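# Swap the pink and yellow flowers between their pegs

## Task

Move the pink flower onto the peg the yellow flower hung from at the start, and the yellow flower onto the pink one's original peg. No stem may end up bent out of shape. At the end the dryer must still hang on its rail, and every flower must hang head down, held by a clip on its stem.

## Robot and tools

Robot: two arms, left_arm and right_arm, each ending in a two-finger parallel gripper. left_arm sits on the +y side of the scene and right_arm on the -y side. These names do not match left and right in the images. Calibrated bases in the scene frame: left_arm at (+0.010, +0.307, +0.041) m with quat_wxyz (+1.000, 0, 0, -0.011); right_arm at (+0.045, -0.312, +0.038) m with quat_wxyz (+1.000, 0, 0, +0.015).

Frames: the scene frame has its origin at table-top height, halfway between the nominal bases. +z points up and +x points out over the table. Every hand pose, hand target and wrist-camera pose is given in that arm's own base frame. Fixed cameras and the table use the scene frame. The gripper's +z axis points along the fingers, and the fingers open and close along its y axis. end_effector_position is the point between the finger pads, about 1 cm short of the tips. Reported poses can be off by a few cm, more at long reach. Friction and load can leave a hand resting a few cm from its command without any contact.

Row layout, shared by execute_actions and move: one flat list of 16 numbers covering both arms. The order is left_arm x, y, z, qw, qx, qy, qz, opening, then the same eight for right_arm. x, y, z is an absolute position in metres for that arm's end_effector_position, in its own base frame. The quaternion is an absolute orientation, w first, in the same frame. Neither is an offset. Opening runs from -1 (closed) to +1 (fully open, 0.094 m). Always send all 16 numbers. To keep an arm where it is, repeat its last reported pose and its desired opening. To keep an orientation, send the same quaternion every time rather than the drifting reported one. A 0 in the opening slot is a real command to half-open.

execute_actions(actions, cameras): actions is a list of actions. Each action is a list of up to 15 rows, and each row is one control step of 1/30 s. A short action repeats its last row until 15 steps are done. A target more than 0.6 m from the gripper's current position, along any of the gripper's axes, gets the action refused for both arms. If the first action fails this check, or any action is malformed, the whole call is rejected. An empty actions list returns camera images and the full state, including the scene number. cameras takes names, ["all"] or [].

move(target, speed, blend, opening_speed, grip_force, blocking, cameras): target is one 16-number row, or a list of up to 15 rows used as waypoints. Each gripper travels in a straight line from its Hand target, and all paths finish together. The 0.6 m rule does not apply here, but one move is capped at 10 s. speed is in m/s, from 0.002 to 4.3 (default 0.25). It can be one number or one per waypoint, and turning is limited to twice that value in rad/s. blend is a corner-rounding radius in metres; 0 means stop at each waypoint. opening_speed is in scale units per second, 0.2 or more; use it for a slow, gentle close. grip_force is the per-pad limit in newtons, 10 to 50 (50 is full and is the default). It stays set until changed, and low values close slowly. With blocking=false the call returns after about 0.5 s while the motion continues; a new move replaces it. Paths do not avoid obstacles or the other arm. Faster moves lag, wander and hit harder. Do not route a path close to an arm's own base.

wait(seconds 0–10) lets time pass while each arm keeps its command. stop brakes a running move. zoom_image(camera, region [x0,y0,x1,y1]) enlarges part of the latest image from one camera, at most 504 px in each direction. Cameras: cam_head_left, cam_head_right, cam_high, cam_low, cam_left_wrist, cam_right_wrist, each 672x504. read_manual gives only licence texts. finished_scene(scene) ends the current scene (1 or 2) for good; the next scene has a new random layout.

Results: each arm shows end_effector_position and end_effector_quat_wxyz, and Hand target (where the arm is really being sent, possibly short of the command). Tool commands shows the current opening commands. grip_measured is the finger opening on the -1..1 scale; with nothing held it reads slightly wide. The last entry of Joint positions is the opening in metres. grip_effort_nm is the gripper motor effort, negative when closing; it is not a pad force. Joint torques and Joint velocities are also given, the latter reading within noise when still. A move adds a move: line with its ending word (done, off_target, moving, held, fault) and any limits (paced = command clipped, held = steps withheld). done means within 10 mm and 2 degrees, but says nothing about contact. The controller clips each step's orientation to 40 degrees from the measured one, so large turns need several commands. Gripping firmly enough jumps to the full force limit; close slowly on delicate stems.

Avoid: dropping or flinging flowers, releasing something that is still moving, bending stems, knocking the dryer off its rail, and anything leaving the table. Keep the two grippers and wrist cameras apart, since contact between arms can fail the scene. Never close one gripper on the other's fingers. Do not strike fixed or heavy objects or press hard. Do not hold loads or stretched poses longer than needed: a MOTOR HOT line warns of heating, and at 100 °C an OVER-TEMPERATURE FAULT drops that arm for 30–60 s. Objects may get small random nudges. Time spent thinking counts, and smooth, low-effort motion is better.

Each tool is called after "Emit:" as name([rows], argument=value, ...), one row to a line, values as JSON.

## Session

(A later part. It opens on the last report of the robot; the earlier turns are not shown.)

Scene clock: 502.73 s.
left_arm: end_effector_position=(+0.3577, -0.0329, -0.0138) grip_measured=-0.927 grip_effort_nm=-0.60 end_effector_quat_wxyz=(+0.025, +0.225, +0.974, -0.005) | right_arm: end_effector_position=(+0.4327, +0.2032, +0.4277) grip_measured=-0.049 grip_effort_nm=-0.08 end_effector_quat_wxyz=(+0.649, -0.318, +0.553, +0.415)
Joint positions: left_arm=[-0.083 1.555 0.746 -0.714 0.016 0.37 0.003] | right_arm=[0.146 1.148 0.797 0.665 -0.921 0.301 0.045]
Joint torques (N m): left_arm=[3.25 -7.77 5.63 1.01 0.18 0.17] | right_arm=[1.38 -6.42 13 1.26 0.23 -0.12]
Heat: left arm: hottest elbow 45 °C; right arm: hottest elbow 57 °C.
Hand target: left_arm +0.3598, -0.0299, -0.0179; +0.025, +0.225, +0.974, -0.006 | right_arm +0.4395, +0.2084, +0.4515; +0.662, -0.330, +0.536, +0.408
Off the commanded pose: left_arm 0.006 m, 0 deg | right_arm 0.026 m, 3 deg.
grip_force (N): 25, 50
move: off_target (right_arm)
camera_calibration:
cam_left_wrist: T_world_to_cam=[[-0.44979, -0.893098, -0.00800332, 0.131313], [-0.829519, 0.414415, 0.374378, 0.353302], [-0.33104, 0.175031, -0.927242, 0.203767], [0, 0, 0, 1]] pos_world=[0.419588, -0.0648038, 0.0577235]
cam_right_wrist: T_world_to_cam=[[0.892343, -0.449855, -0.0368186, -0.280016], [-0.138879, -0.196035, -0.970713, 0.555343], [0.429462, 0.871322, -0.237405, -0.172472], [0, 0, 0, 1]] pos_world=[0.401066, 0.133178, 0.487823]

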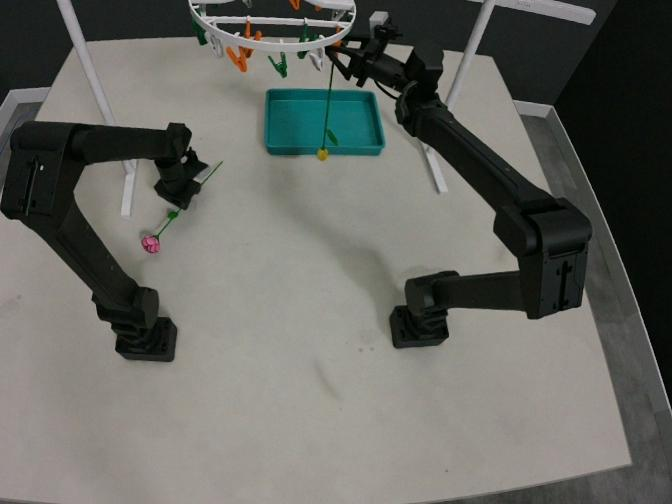

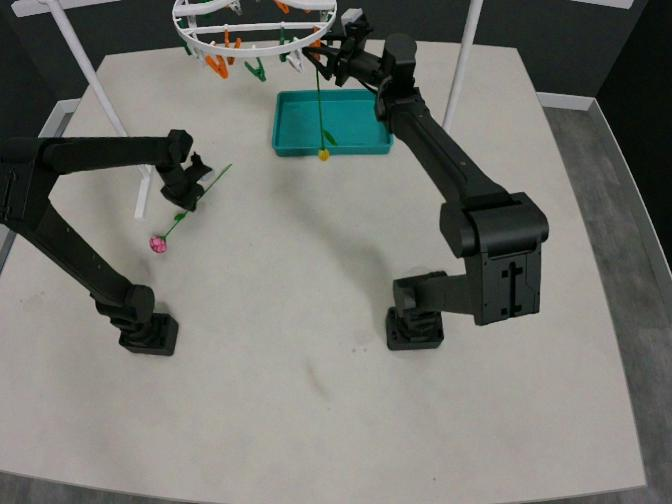

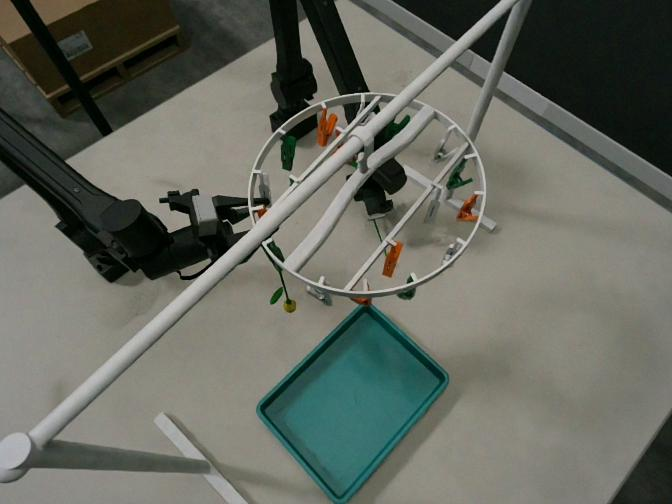

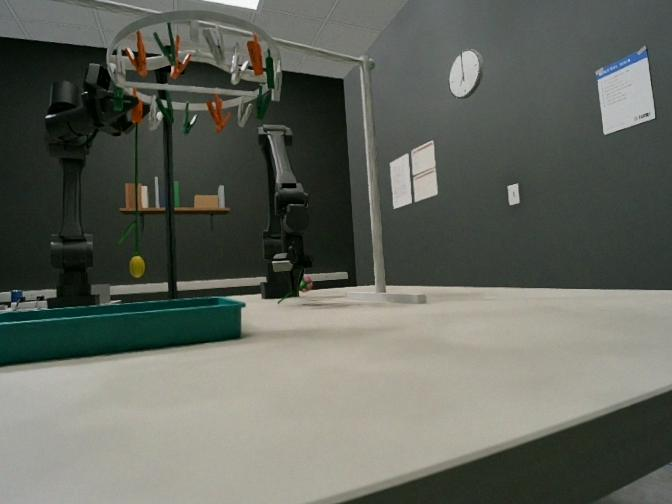

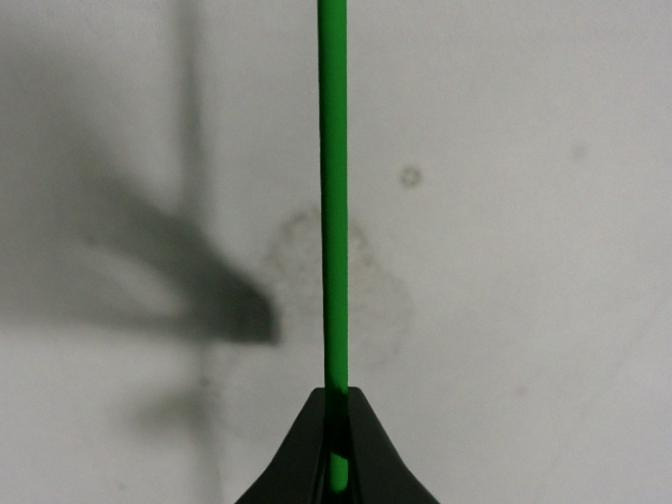

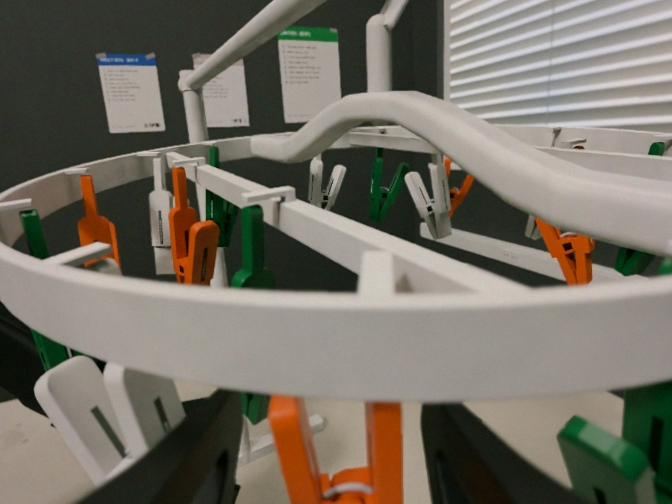

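Emit:
move([
  [0.360, -0.030, -0.033, 0.0255, 0.2249, 0.9741, -0.0059, -1.0, 0.441, 0.2091, 0.452, 0.6615, -0.3302, 0.5357, 0.4077, -0.05],
  [0.360, -0.030, -0.033, 0.0255, 0.2249, 0.9741, -0.0059, -0.2, 0.441, 0.2091, 0.452, 0.6615, -0.3302, 0.5357, 0.4077, -0.05],
], speed=0.05, opening_speed=0.5, cameras=["cam_left_wrist", "cam_head_left", "cam_low", "cam_right_wrist"])

Emit:
zoom_image(camera="cam_low", region=[230, 180, 360, 310])

Emit:
zoom_image(camera="cam_head_left", region=[90, 110, 250, 260])

Scene clock: 521.47 s.
left_arm: end_effector_position=(+0.3587, -0.0331, -0.0282) grip_measured=-0.203 grip_effort_nm=0.05 end_effector_quat_wxyz=(+0.026, +0.225, +0.974, -0.005) | right_arm: end_effector_position=(+0.4327, +0.2032, +0.4279) grip_measured=-0.049 grip_effort_nm=-0.08 end_effector_quat_wxyz=(+0.649, -0.318, +0.552, +0.415)
Joint positions: left_arm=[-0.083 1.591 0.735 -0.665 0.017 0.371 0.037] | right_arm=[0.146 1.148 0.797 0.665 -0.921 0.3 0.045]
Joint torques (N m): left_arm=[3.31 -7.88 5.27 1.07 0.17 0.18] | right_arm=[1.26 -6.48 13.04 1.26 0.23 -0.12]
Heat: left arm: hottest elbow 45 °C; right arm: hottest elbow 58 °C.
Hand target: left_arm +0.3599, -0.0300, -0.0329; +0.026, +0.225, +0.974, -0.006 | right_arm +0.4395, +0.2084, +0.4516; +0.662, -0.330, +0.536, +0.408
Off the commanded pose: left_arm 0.006 m, 0 deg | right_arm 0.026 m, 3 deg.
grip_force (N): 25, 50
move: off_target (right_arm)
camera_calibration:
cam_left_wrist: T_world_to_cam=[[-0.450185, -0.892895, -0.00845397, 0.131622], [-0.830138, 0.415018, 0.372331, 0.359869], [-0.328944, 0.174636, -0.928062, 0.189966], [0, 0, 0, 1]] pos_world=[0.420484, -0.0650024, 0.0434228]
cam_right_wrist: T_world_to_cam=[[0.892317, -0.449993, -0.0357236, -0.28047], [-0.137865, -0.196311, -0.970801, 0.555232], [0.429841, 0.871188, -0.23721, -0.172741], [0, 0, 0, 1]] pos_world=[0.401066, 0.133278, 0.488024]
Images, in order (width x height): cam_head_left 672x504, cam_low 672x504, cam_left_wrist 672x504, cam_right_wrist 672x504.

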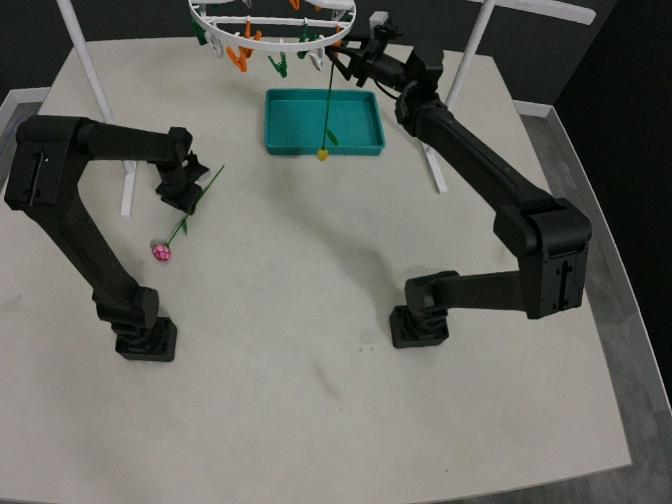

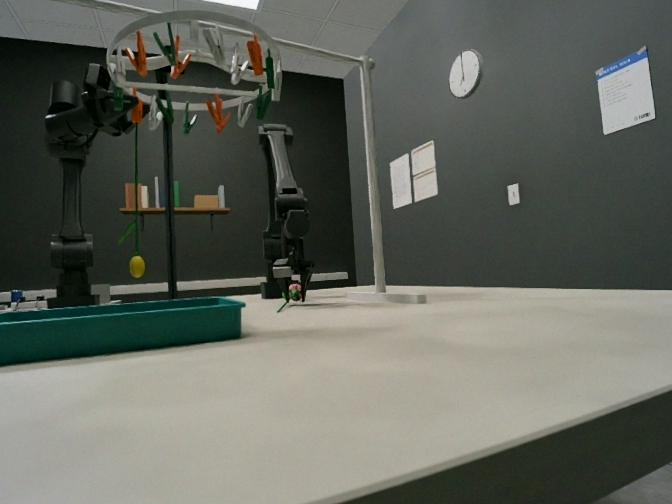

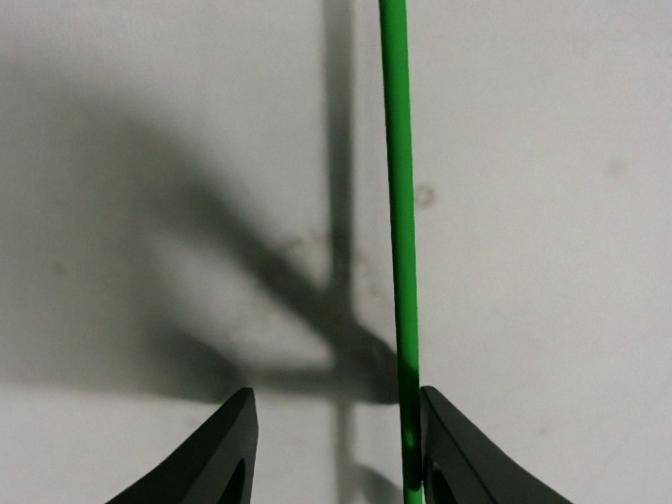

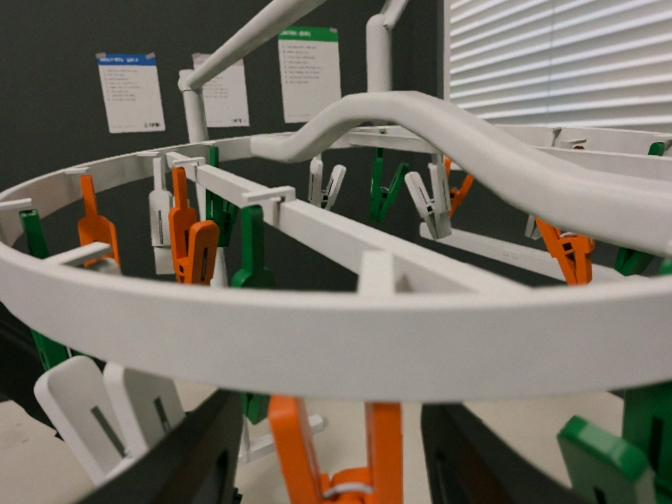

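Scaled by 3.877 from the camera's 672x504 image, which has a finer 960x720 frame.

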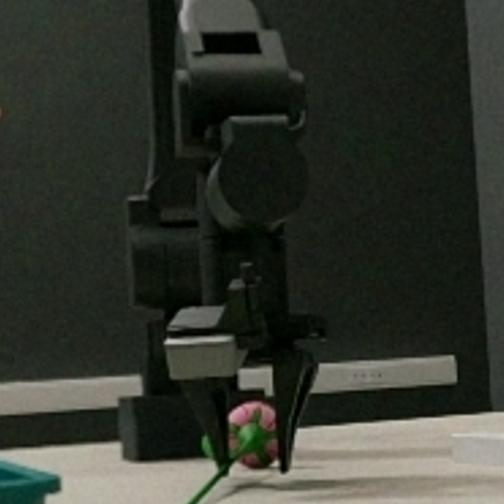

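Scaled by 3.150 from the camera's 672x504 image, which has a finer 960x720 frame.

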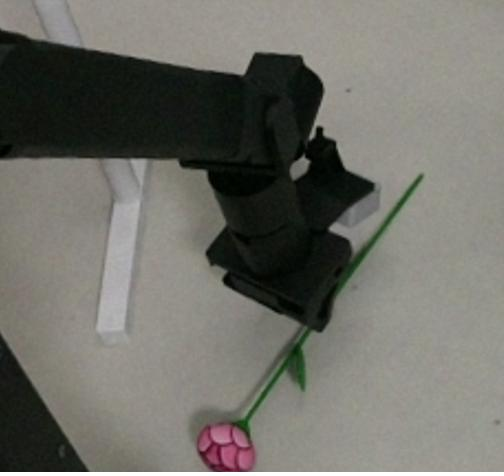

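Emit:
move([
  [0.360, -0.030, -0.033, 0.0255, 0.2249, 0.9741, -0.0059, 0.15, 0.441, 0.2091, 0.452, 0.6615, -0.3302, 0.5357, 0.4077, -0.05],
  [0.360, -0.030, 0.080, 0.0255, 0.2249, 0.9741, -0.0059, 0.15, 0.441, 0.2091, 0.452, 0.6615, -0.3302, 0.5357, 0.4077, -0.05],
  [0.385, -0.150, 0.170, 0.4052, 0.2574, 0.8690, -0.1200, 0.15, 0.441, 0.2091, 0.452, 0.6615, -0.3302, 0.5357, 0.4077, -0.05],
  [0.415, -0.343, 0.205, 0.7198, 0.2198, 0.6040, -0.2620, 0.15, 0.441, 0.2091, 0.452, 0.6615, -0.3302, 0.5357, 0.4077, -0.05],
], speed=[0.1, 0.12, 0.35, 0.35], blend=[0, 0.04, 0.05, 0], cameras=["all"])

Scene clock: 532.37 s.
left_arm: end_effector_position=(+0.4080, -0.3330, +0.1931) grip_measured=+0.148 grip_effort_nm=0.05 end_effector_quat_wxyz=(+0.708, +0.225, +0.619, -0.254) | right_arm: end_effector_position=(+0.4327, +0.2032, +0.4279) grip_measured=-0.049 grip_effort_nm=-0.08 end_effector_quat_wxyz=(+0.649, -0.318, +0.552, +0.415)
Joint positions: left_arm=[-0.679 1.635 0.516 1.253 0.015 0.003 0.054] | right_arm=[0.146 1.148 0.797 0.665 -0.921 0.3 0.045]
Joint torques (N m): left_arm=[2.08 -7.77 7.17 2.91 -0.07 0] | right_arm=[1.32 -6.42 13.07 1.28 0.25 -0.13]
Heat: left arm: hottest elbow 45 °C; right arm: hottest elbow 59 °C.
Hand target: left_arm +0.4144, -0.3426, +0.2051; +0.720, +0.220, +0.604, -0.262 | right_arm +0.4395, +0.2084, +0.4516; +0.662, -0.330, +0.536, +0.408
Off the commanded pose: left_arm 0.017 m, 2 deg | right_arm 0.026 m, 3 deg.
grip_force (N): 25, 50
move: off_target (left_arm, right_arm)
camera_calibration:
cam_left_wrist: T_world_to_cam=[[-0.63352, -0.773531, -0.0173862, 0.00415537], [-0.218976, 0.200802, -0.954845, 0.378413], [0.742093, -0.601106, -0.296596, -0.353235], [0, 0, 0, 1]] pos_world=[0.347629, -0.285104, 0.256629]
cam_right_wrist: T_world_to_cam=[[0.892317, -0.449993, -0.0357236, -0.28047], [-0.137865, -0.196311, -0.970801, 0.555232], [0.429841, 0.871188, -0.23721, -0.172741], [0, 0, 0, 1]] pos_world=[0.401066, 0.133278, 0.488024]

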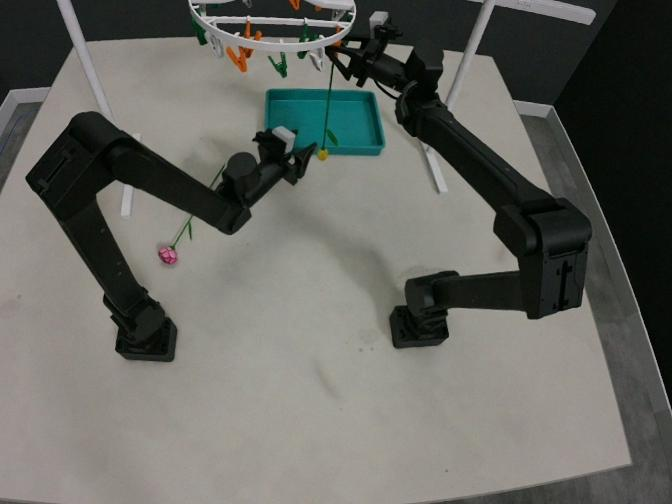

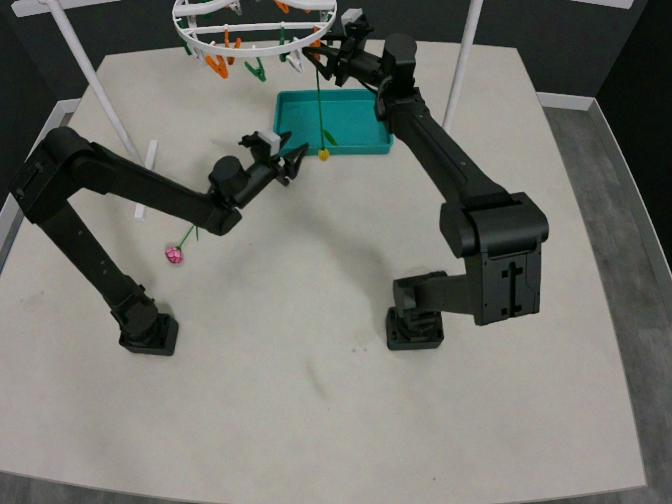

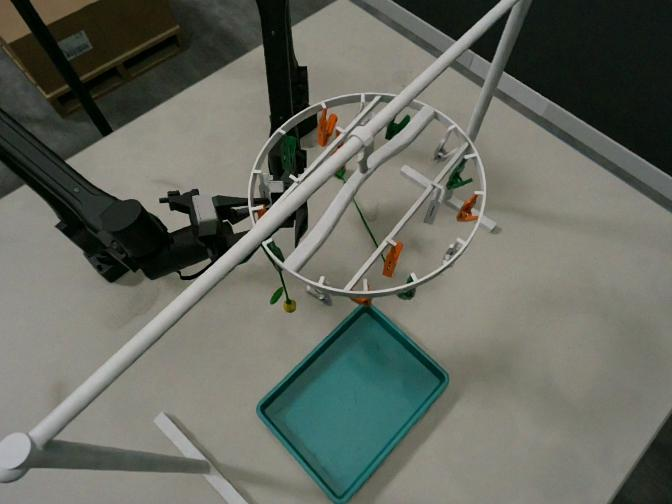

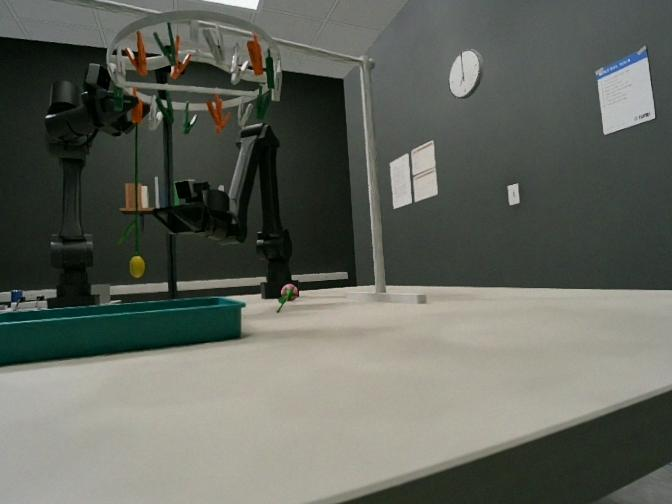

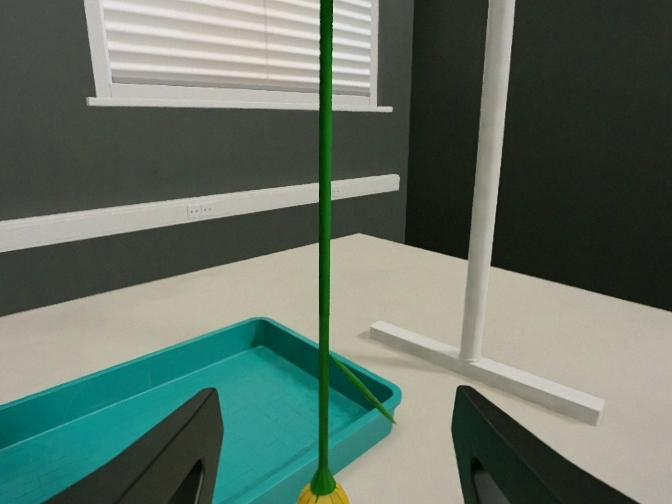

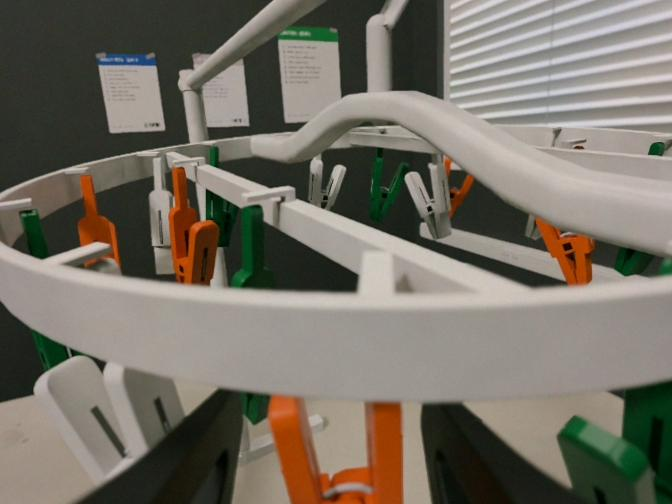

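Emit:
move(target=[0.4866, -0.3957, 0.213, 0.7198, 0.2198, 0.6040, -0.2620, 0.15, 0.441, 0.2091, 0.452, 0.6615, -0.3302, 0.5357, 0.4077, -0.05], speed=0.1, cameras=["cam_high", "cam_left_wrist", "cam_right_wrist"])

Emit:
zoom_image(camera="cam_high", region=[200, 160, 360, 330])

Scene clock: 543.73 s.
left_arm: end_effector_position=(+0.4749, -0.3880, +0.2074) grip_measured=+0.148 grip_effort_nm=0.05 end_effector_quat_wxyz=(+0.716, +0.223, +0.608, -0.258) | right_arm: end_effector_position=(+0.4327, +0.2032, +0.4279) grip_measured=-0.049 grip_effort_nm=-0.08 end_effector_quat_wxyz=(+0.649, -0.318, +0.552, +0.415)
Joint positions: left_arm=[-0.679 1.765 0.766 1.16 0.019 0.003 0.054] | right_arm=[0.146 1.148 0.797 0.665 -0.921 0.3 0.045]
Joint torques (N m): left_arm=[2.78 -10.4 8.35 1.69 0.14 -0.02] | right_arm=[1.32 -6.48 13 1.28 0.24 -0.14]
Heat: left arm: hottest elbow 46 °C; right arm: hottest elbow 60 °C.
Hand target: left_arm +0.4860, -0.3953, +0.2130; +0.720, +0.220, +0.604, -0.262 | right_arm +0.4395, +0.2084, +0.4516; +0.662, -0.330, +0.536, +0.408
Off the commanded pose: left_arm 0.015 m, 1 deg | right_arm 0.026 m, 3 deg.
grip_force (N): 25, 50
move: off_target (left_arm, right_arm)
camera_calibration:
cam_left_wrist: T_world_to_cam=[[-0.636316, -0.771211, -0.0182865, 0.00670381], [-0.196996, 0.185366, -0.962721, 0.402907], [0.745851, -0.608993, -0.269877, -0.442181], [0, 0, 0, 1]] pos_world=[0.413438, -0.3388, 0.268675]
cam_right_wrist: T_world_to_cam=[[0.892317, -0.449993, -0.0357236, -0.28047], [-0.137865, -0.196311, -0.970801, 0.555232], [0.429841, 0.871188, -0.23721, -0.172741], [0, 0, 0, 1]] pos_world=[0.401066, 0.133278, 0.488024]
Images, in order (width x height): cam_high 672x504, cam_left_wrist 672x504, cam_right_wrist 672x504.

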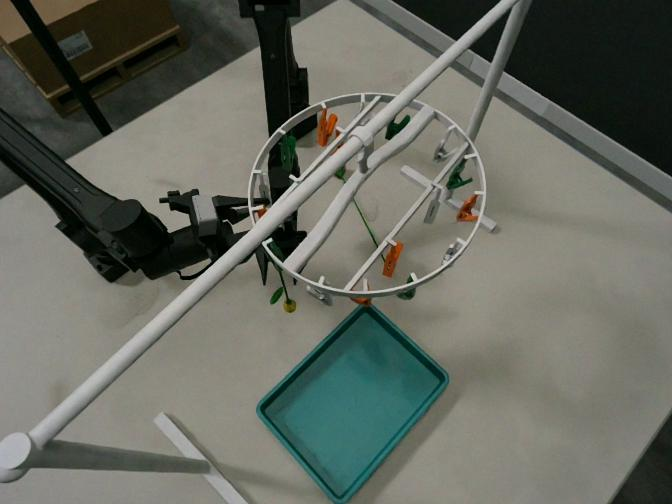

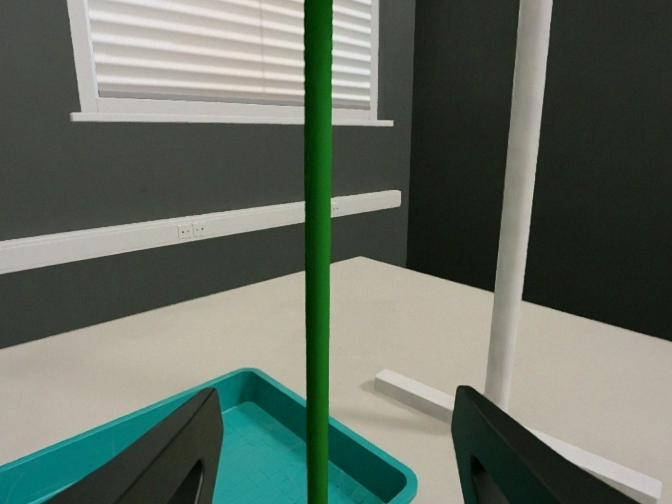

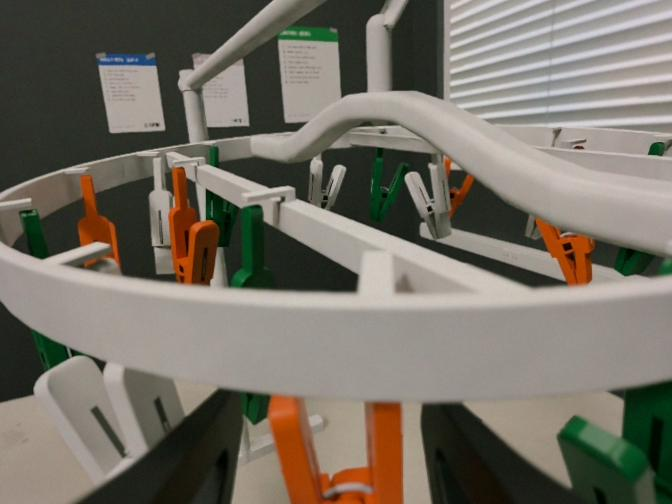

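Scaled by 2.965 from the camera's 672x504 image, which has a finer 960x720 frame.

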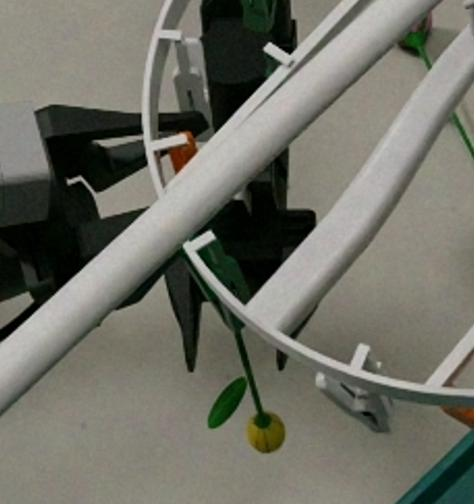

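Emit:
move([
  [0.4893, -0.3924, 0.213, 0.7198, 0.2198, 0.6040, -0.2620, 0.15, 0.441, 0.2091, 0.452, 0.6615, -0.3302, 0.5357, 0.4077, -0.05],
  [0.4893, -0.3924, 0.213, 0.7198, 0.2198, 0.6040, -0.2620, -1.0, 0.441, 0.2091, 0.452, 0.6615, -0.3302, 0.5357, 0.4077, -0.05],
  [0.4893, -0.3924, 0.213, 0.7198, 0.2198, 0.6040, -0.2620, -1.0, 0.441, 0.2091, 0.452, 0.6615, -0.3302, 0.5357, 0.4077, -0.72],
], speed=0.08, opening_speed=0.6, cameras=["cam_low", "cam_left_wrist", "cam_right_wrist", "cam_high"])

Emit:
zoom_image(camera="cam_low", region=[80, 70, 200, 290])

Emit:
zoom_image(camera="cam_right_wrist", region=[220, 300, 460, 504])

Scene clock: 571.63 s.
left_arm: end_effector_position=(+0.4748, -0.3883, +0.2072) grip_measured=-0.925 grip_effort_nm=-0.60 end_effector_quat_wxyz=(+0.716, +0.226, +0.607, -0.261) | right_arm: end_effector_position=(+0.4334, +0.2032, +0.4278) grip_measured=-0.578 grip_effort_nm=-1.00 end_effector_quat_wxyz=(+0.650, -0.318, +0.552, +0.414)
Joint positions: left_arm=[-0.676 1.765 0.766 1.16 0.029 0.003 0.004] | right_arm=[0.146 1.149 0.798 0.665 -0.92 0.298 0.02]
Joint torques (N m): left_arm=[3.25 -10.34 8.32 1.66 0.11 -0.04] | right_arm=[1.08 -6.48 12.93 1.29 0.19 -0.11]
Heat: left arm: hottest elbow 45 °C; right arm: hottest elbow 61 °C.
Hand target: left_arm +0.4887, -0.3918, +0.2131; +0.720, +0.220, +0.604, -0.262 | right_arm +0.4395, +0.2084, +0.4515; +0.662, -0.330, +0.536, +0.408
Off the commanded pose: left_arm 0.016 m, 1 deg | right_arm 0.026 m, 3 deg.
grip_force (N): 25, 50
move: off_target (left_arm, right_arm); target 2's new opening was sent with left_arm's hand 0.016 m and 1 deg from that target; target 3's new opening was sent with right_arm's hand 0.026 m and 3 deg from that target
camera_calibration:
cam_left_wrist: T_world_to_cam=[[-0.642061, -0.766395, -0.0198992, 0.0113621], [-0.194898, 0.188273, -0.962584, 0.402909], [0.741466, -0.61416, -0.270252, -0.442125], [0, 0, 0, 1]] pos_world=[0.413642, -0.338684, 0.268575]
cam_right_wrist: T_world_to_cam=[[0.891655, -0.451409, -0.0343726, -0.281076], [-0.137095, -0.196878, -0.970796, 0.555085], [0.431458, 0.870327, -0.237433, -0.173467], [0, 0, 0, 1]] pos_world=[0.401566, 0.133376, 0.488026]
Images, in order (width x height): cam_high 672x504, cam_low 672x504, cam_left_wrist 672x504, cam_right_wrist 672x504.

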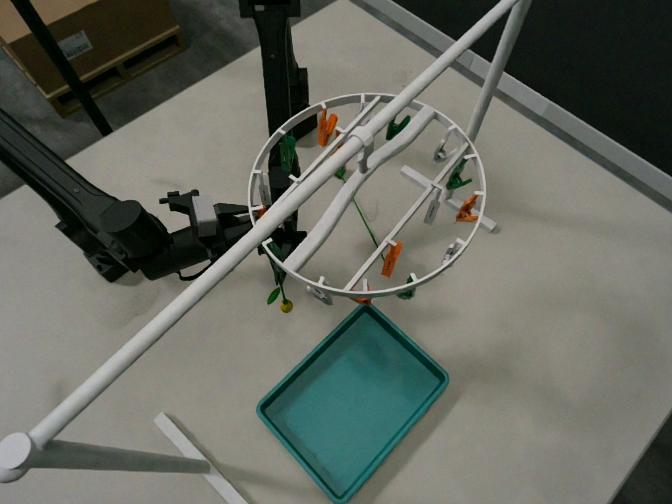

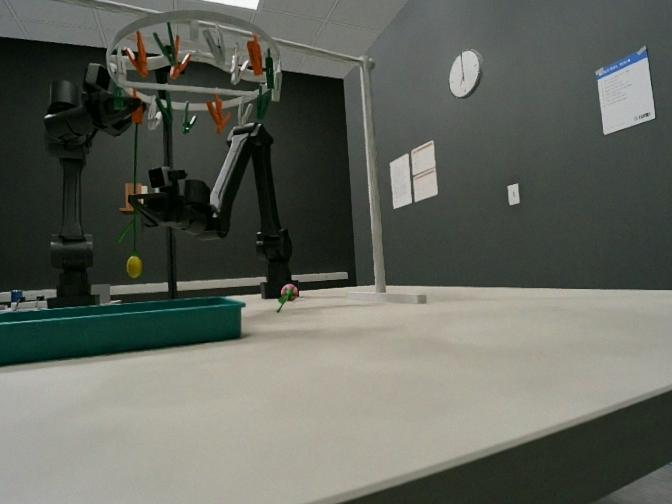

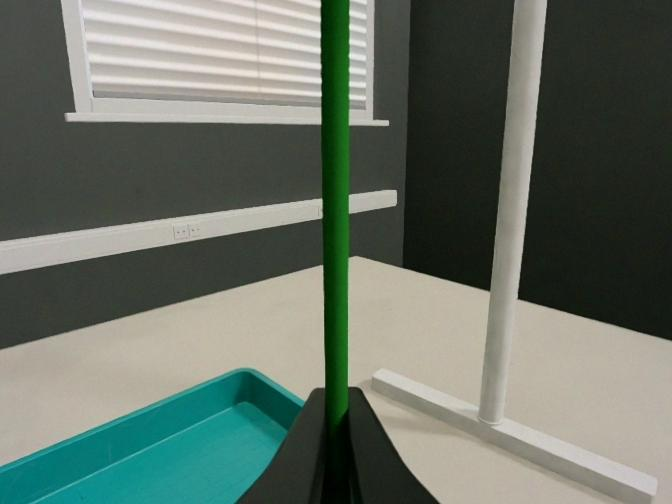

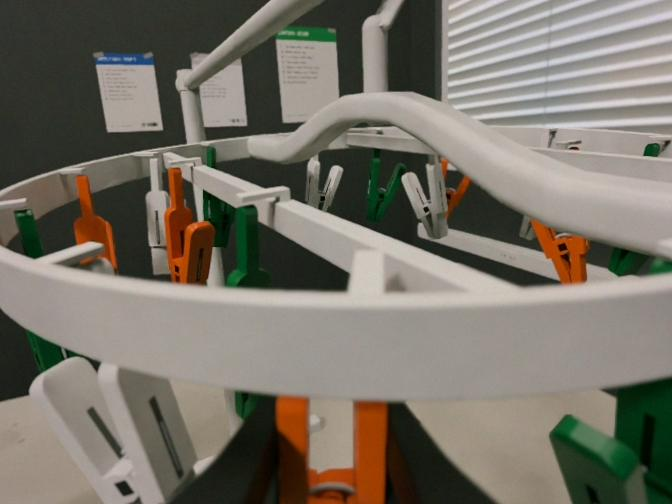

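Scaled by 2.291 from the camera's 672x504 image, which has a finer 960x720 frame.

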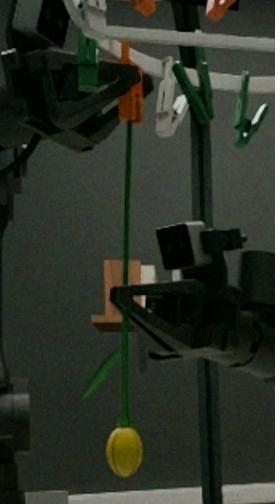

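Scaled by 2.100 from the camera's 672x504 image, which has a finer 960x720 frame.

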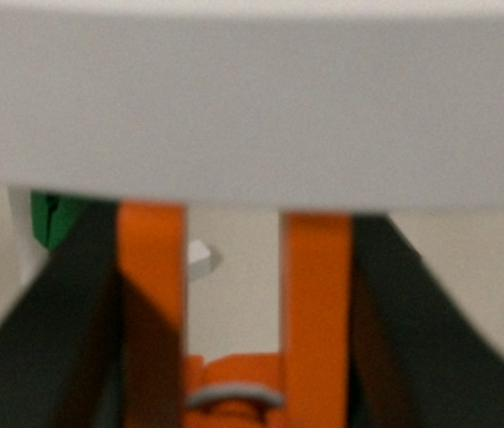

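Emit:
move(target=[0.4893, -0.3924, 0.213, 0.7198, 0.2198, 0.6040, -0.2620, -1.0, 0.441, 0.2091, 0.452, 0.6615, -0.3302, 0.5357, 0.4077, -0.95], speed=0.08, opening_speed=0.8, cameras=["cam_low", "cam_left_wrist", "cam_right_wrist", "cam_head_left", "cam_high"])

Emit:
zoom_image(camera="cam_low", region=[100, 70, 180, 150])

Emit:
zoom_image(camera="cam_head_left", region=[290, 20, 390, 170])

Emit:
zoom_image(camera="cam_right_wrist", region=[220, 300, 460, 504])

Scene clock: 582.93 s.
left_arm: end_effector_position=(+0.4748, -0.3883, +0.2072) grip_measured=-0.925 grip_effort_nm=-0.60 end_effector_quat_wxyz=(+0.716, +0.226, +0.607, -0.261) | right_arm: end_effector_position=(+0.4334, +0.2032, +0.4278) grip_measured=-0.579 grip_effort_nm=-1.03 end_effector_quat_wxyz=(+0.650, -0.318, +0.552, +0.414)
Joint positions: left_arm=[-0.676 1.765 0.766 1.16 0.029 0.003 0.004] | right_arm=[0.146 1.149 0.798 0.665 -0.92 0.298 0.02]
Joint torques (N m): left_arm=[3.31 -10.29 8.34 1.65 0.11 -0.04] | right_arm=[1.26 -6.36 12.89 1.29 0.19 -0.11]
Heat: left arm: hottest elbow 46 °C; right arm: hottest elbow 58 °C.
Hand target: left_arm +0.4887, -0.3918, +0.2131; +0.720, +0.220, +0.604, -0.262 | right_arm +0.4395, +0.2084, +0.4515; +0.662, -0.330, +0.536, +0.408
Off the commanded pose: left_arm 0.016 m, 1 deg | right_arm 0.026 m, 3 deg.
grip_force (N): 25, 50
move: off_target (left_arm, right_arm)
camera_calibration:
cam_left_wrist: T_world_to_cam=[[-0.642061, -0.766395, -0.0198992, 0.0113621], [-0.194898, 0.188273, -0.962584, 0.402909], [0.741466, -0.61416, -0.270252, -0.442125], [0, 0, 0, 1]] pos_world=[0.413642, -0.338684, 0.268575]
cam_right_wrist: T_world_to_cam=[[0.891655, -0.451409, -0.0343726, -0.281076], [-0.137095, -0.196878, -0.970796, 0.555085], [0.431458, 0.870327, -0.237433, -0.173467], [0, 0, 0, 1]] pos_world=[0.401566, 0.133376, 0.488026]
Images, in order (width x height): cam_head_left 672x504, cam_high 672x504, cam_low 672x504, cam_left_wrist 672x504, cam_right_wrist 672x504.

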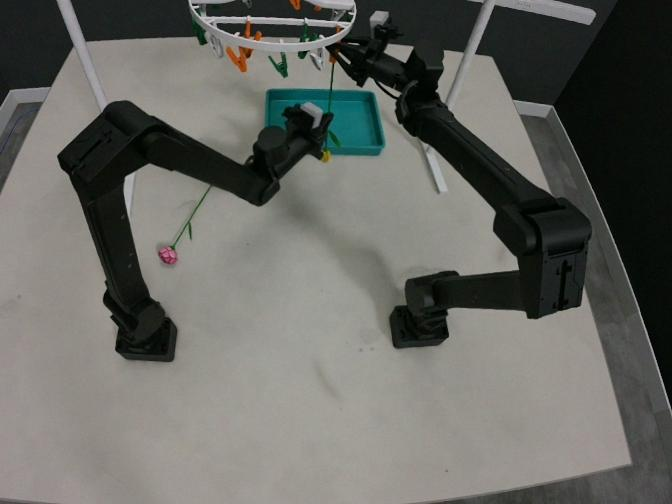

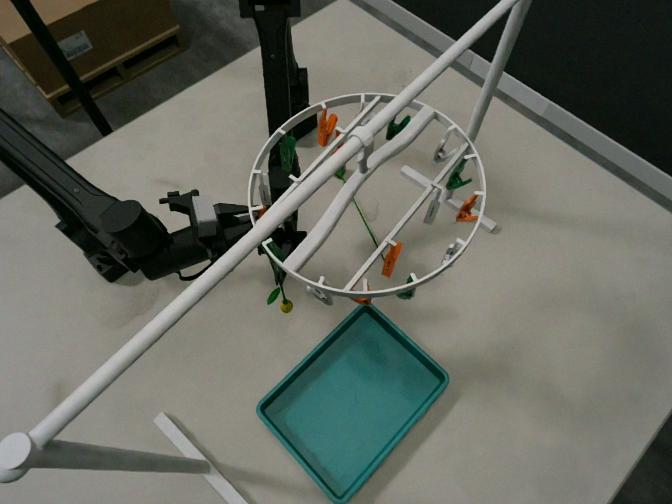

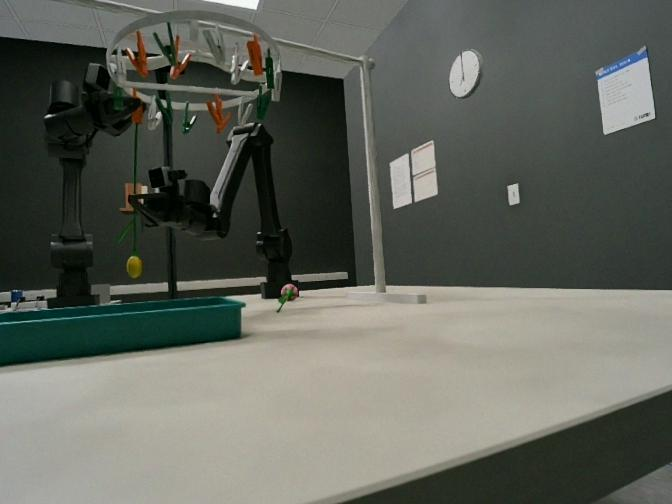

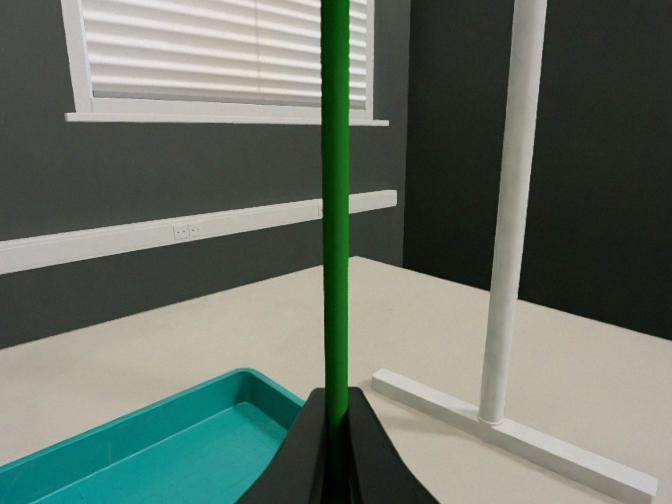

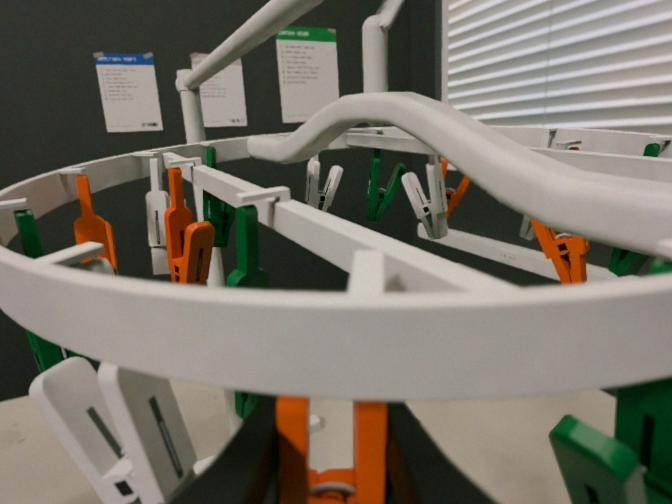

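Scaled by 6.300 from the camera's 672x504 image, which has a finer 960x720 frame.

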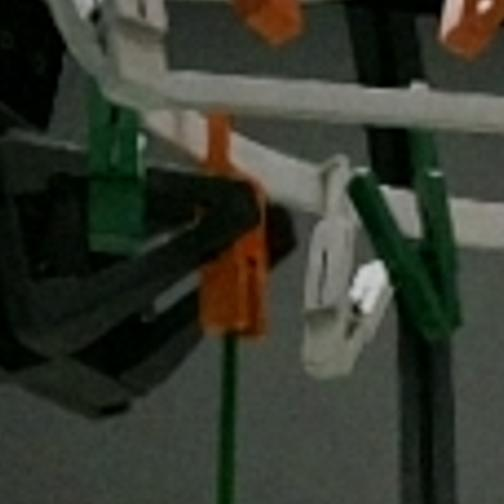

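Scaled by 3.360 from the camera's 672x504 image, which has a finer 960x720 frame.

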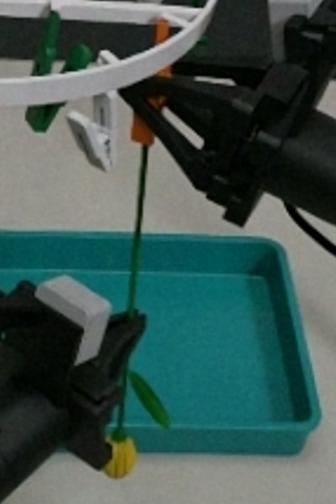

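Scaled by 2.100 from the camera's 672x504 image, which has a finer 960x720 frame.

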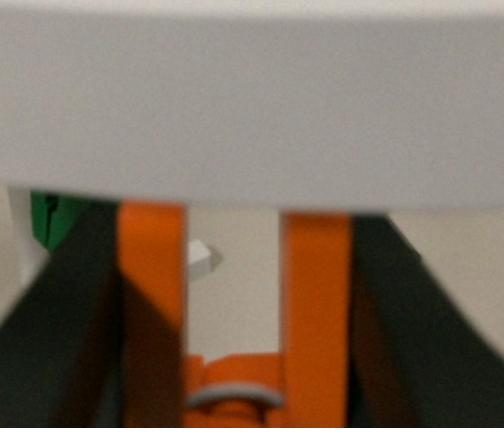

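Emit:
move([
  [0.4893, -0.3924, 0.213, 0.7198, 0.2198, 0.6040, -0.2620, -1.0, 0.441, 0.2091, 0.452, 0.6615, -0.3302, 0.5357, 0.4077, -0.1],
  [0.4893, -0.3924, 0.213, 0.7198, 0.2198, 0.6040, -0.2620, -1.0, 0.4347, 0.1969, 0.4613, 0.6615, -0.3302, 0.5357, 0.4077, -0.1],
], speed=0.08, opening_speed=1.0, cameras=["cam_right_wrist"])

Emit:
zoom_image(camera="cam_right_wrist", region=[220, 300, 460, 504])

Scene clock: 596.97 s.
left_arm: end_effector_position=(+0.4748, -0.3883, +0.2072) grip_measured=-0.925 grip_effort_nm=-0.60 end_effector_quat_wxyz=(+0.716, +0.226, +0.607, -0.261) | right_arm: end_effector_position=(+0.4290, +0.2002, +0.4295) grip_measured=-0.101 grip_effort_nm=0.08 end_effector_quat_wxyz=(+0.645, -0.324, +0.553, +0.416)
Joint positions: left_arm=[-0.676 1.765 0.766 1.16 0.029 0.003 0.004] | right_arm=[0.135 1.136 0.798 0.648 -0.945 0.297 0.042]
Joint torques (N m): left_arm=[3.25 -10.46 8.32 1.66 0.11 -0.04] | right_arm=[-0.09 -8.12 12.96 1.24 0.09 0.04]
Heat: left arm: hottest elbow 46 °C; right arm: hottest elbow 56 °C.
Hand target: left_arm +0.4887, -0.3918, +0.2131; +0.720, +0.220, +0.604, -0.262 | right_arm +0.4329, +0.1964, +0.4607; +0.662, -0.330, +0.536, +0.408
Off the commanded pose: left_arm 0.016 m, 1 deg | right_arm 0.032 m, 3 deg.
grip_force (N): 25, 50
move: off_target (left_arm, right_arm)
camera_calibration:
cam_right_wrist: T_world_to_cam=[[0.897462, -0.439879, -0.032683, -0.284045], [-0.136668, -0.206857, -0.968779, 0.556417], [0.419384, 0.873909, -0.245764, -0.160476], [0, 0, 0, 1]] pos_world=[0.398265, 0.130395, 0.490322]
Images, in order (width x height): cam_right_wrist 672x504.

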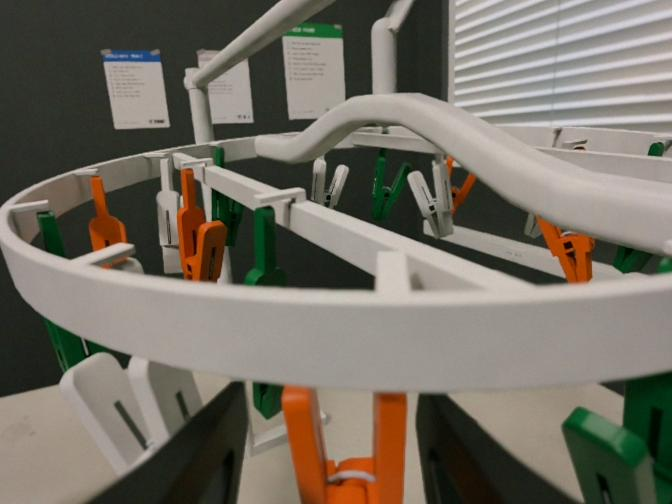

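Scaled by 2.100 from the camera's 672x504 image, which has a finer 960x720 frame.

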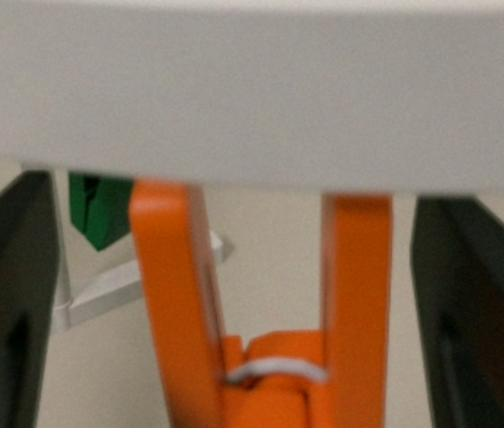

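Emit:
move(target=[0.4893, -0.3924, 0.213, 0.7198, 0.2198, 0.6040, -0.2620, -1.0, 0.4312, 0.1895, 0.4713, 0.6615, -0.3302, 0.5357, 0.4077, -0.1], speed=0.08, cameras=["cam_right_wrist"])

Emit:
zoom_image(camera="cam_right_wrist", region=[220, 300, 460, 504])

Scene clock: 600.63 s.
left_arm: end_effector_position=(+0.4748, -0.3883, +0.2072) grip_measured=-0.925 grip_effort_nm=-0.60 end_effector_quat_wxyz=(+0.716, +0.226, +0.607, -0.261) | right_arm: end_effector_position=(+0.4262, +0.1930, +0.4395) grip_measured=-0.101 grip_effort_nm=0.07 end_effector_quat_wxyz=(+0.648, -0.327, +0.551, +0.413)
Joint positions: left_arm=[-0.676 1.765 0.766 1.16 0.029 0.003 0.004] | right_arm=[0.116 1.117 0.81 0.628 -0.963 0.297 0.042]
Joint torques (N m): left_arm=[3.31 -10.4 8.34 1.65 0.11 -0.05] | right_arm=[-0.09 -7.59 13.05 1.33 0.1 0.17]
Heat: left arm: hottest elbow 46 °C; right arm: hottest elbow 56 °C.
Hand target: left_arm +0.4887, -0.3918, +0.2131; +0.720, +0.220, +0.604, -0.262 | right_arm +0.4294, +0.1891, +0.4707; +0.662, -0.330, +0.536, +0.408
Off the commanded pose: left_arm 0.016 m, 1 deg | right_arm 0.032 m, 2 deg.
grip_force (N): 25, 50
move: off_target (left_arm, right_arm)
camera_calibration:
cam_right_wrist: T_world_to_cam=[[0.896895, -0.441744, -0.0210048, -0.288866], [-0.126506, -0.210761, -0.969317, 0.560961], [0.423763, 0.872033, -0.244914, -0.152482], [0, 0, 0, 1]] pos_world=[0.394664, 0.123593, 0.500336]
Images, in order (width x height): cam_right_wrist 672x504.

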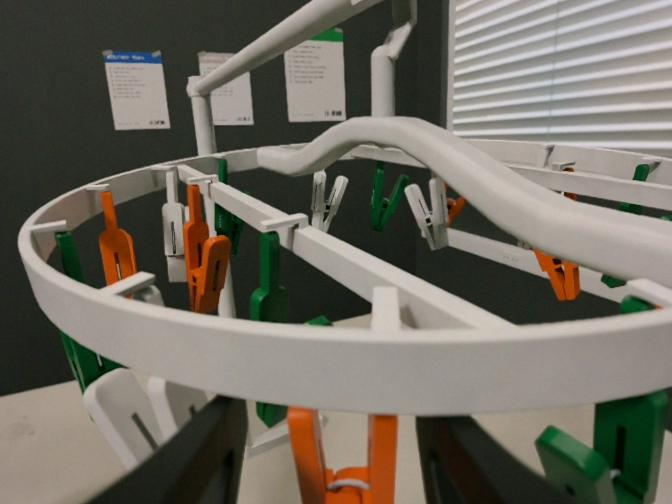

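Scaled by 2.100 from the camera's 672x504 image, which has a finer 960x720 frame.

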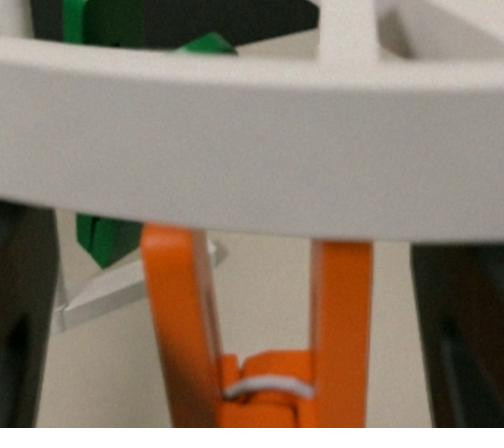

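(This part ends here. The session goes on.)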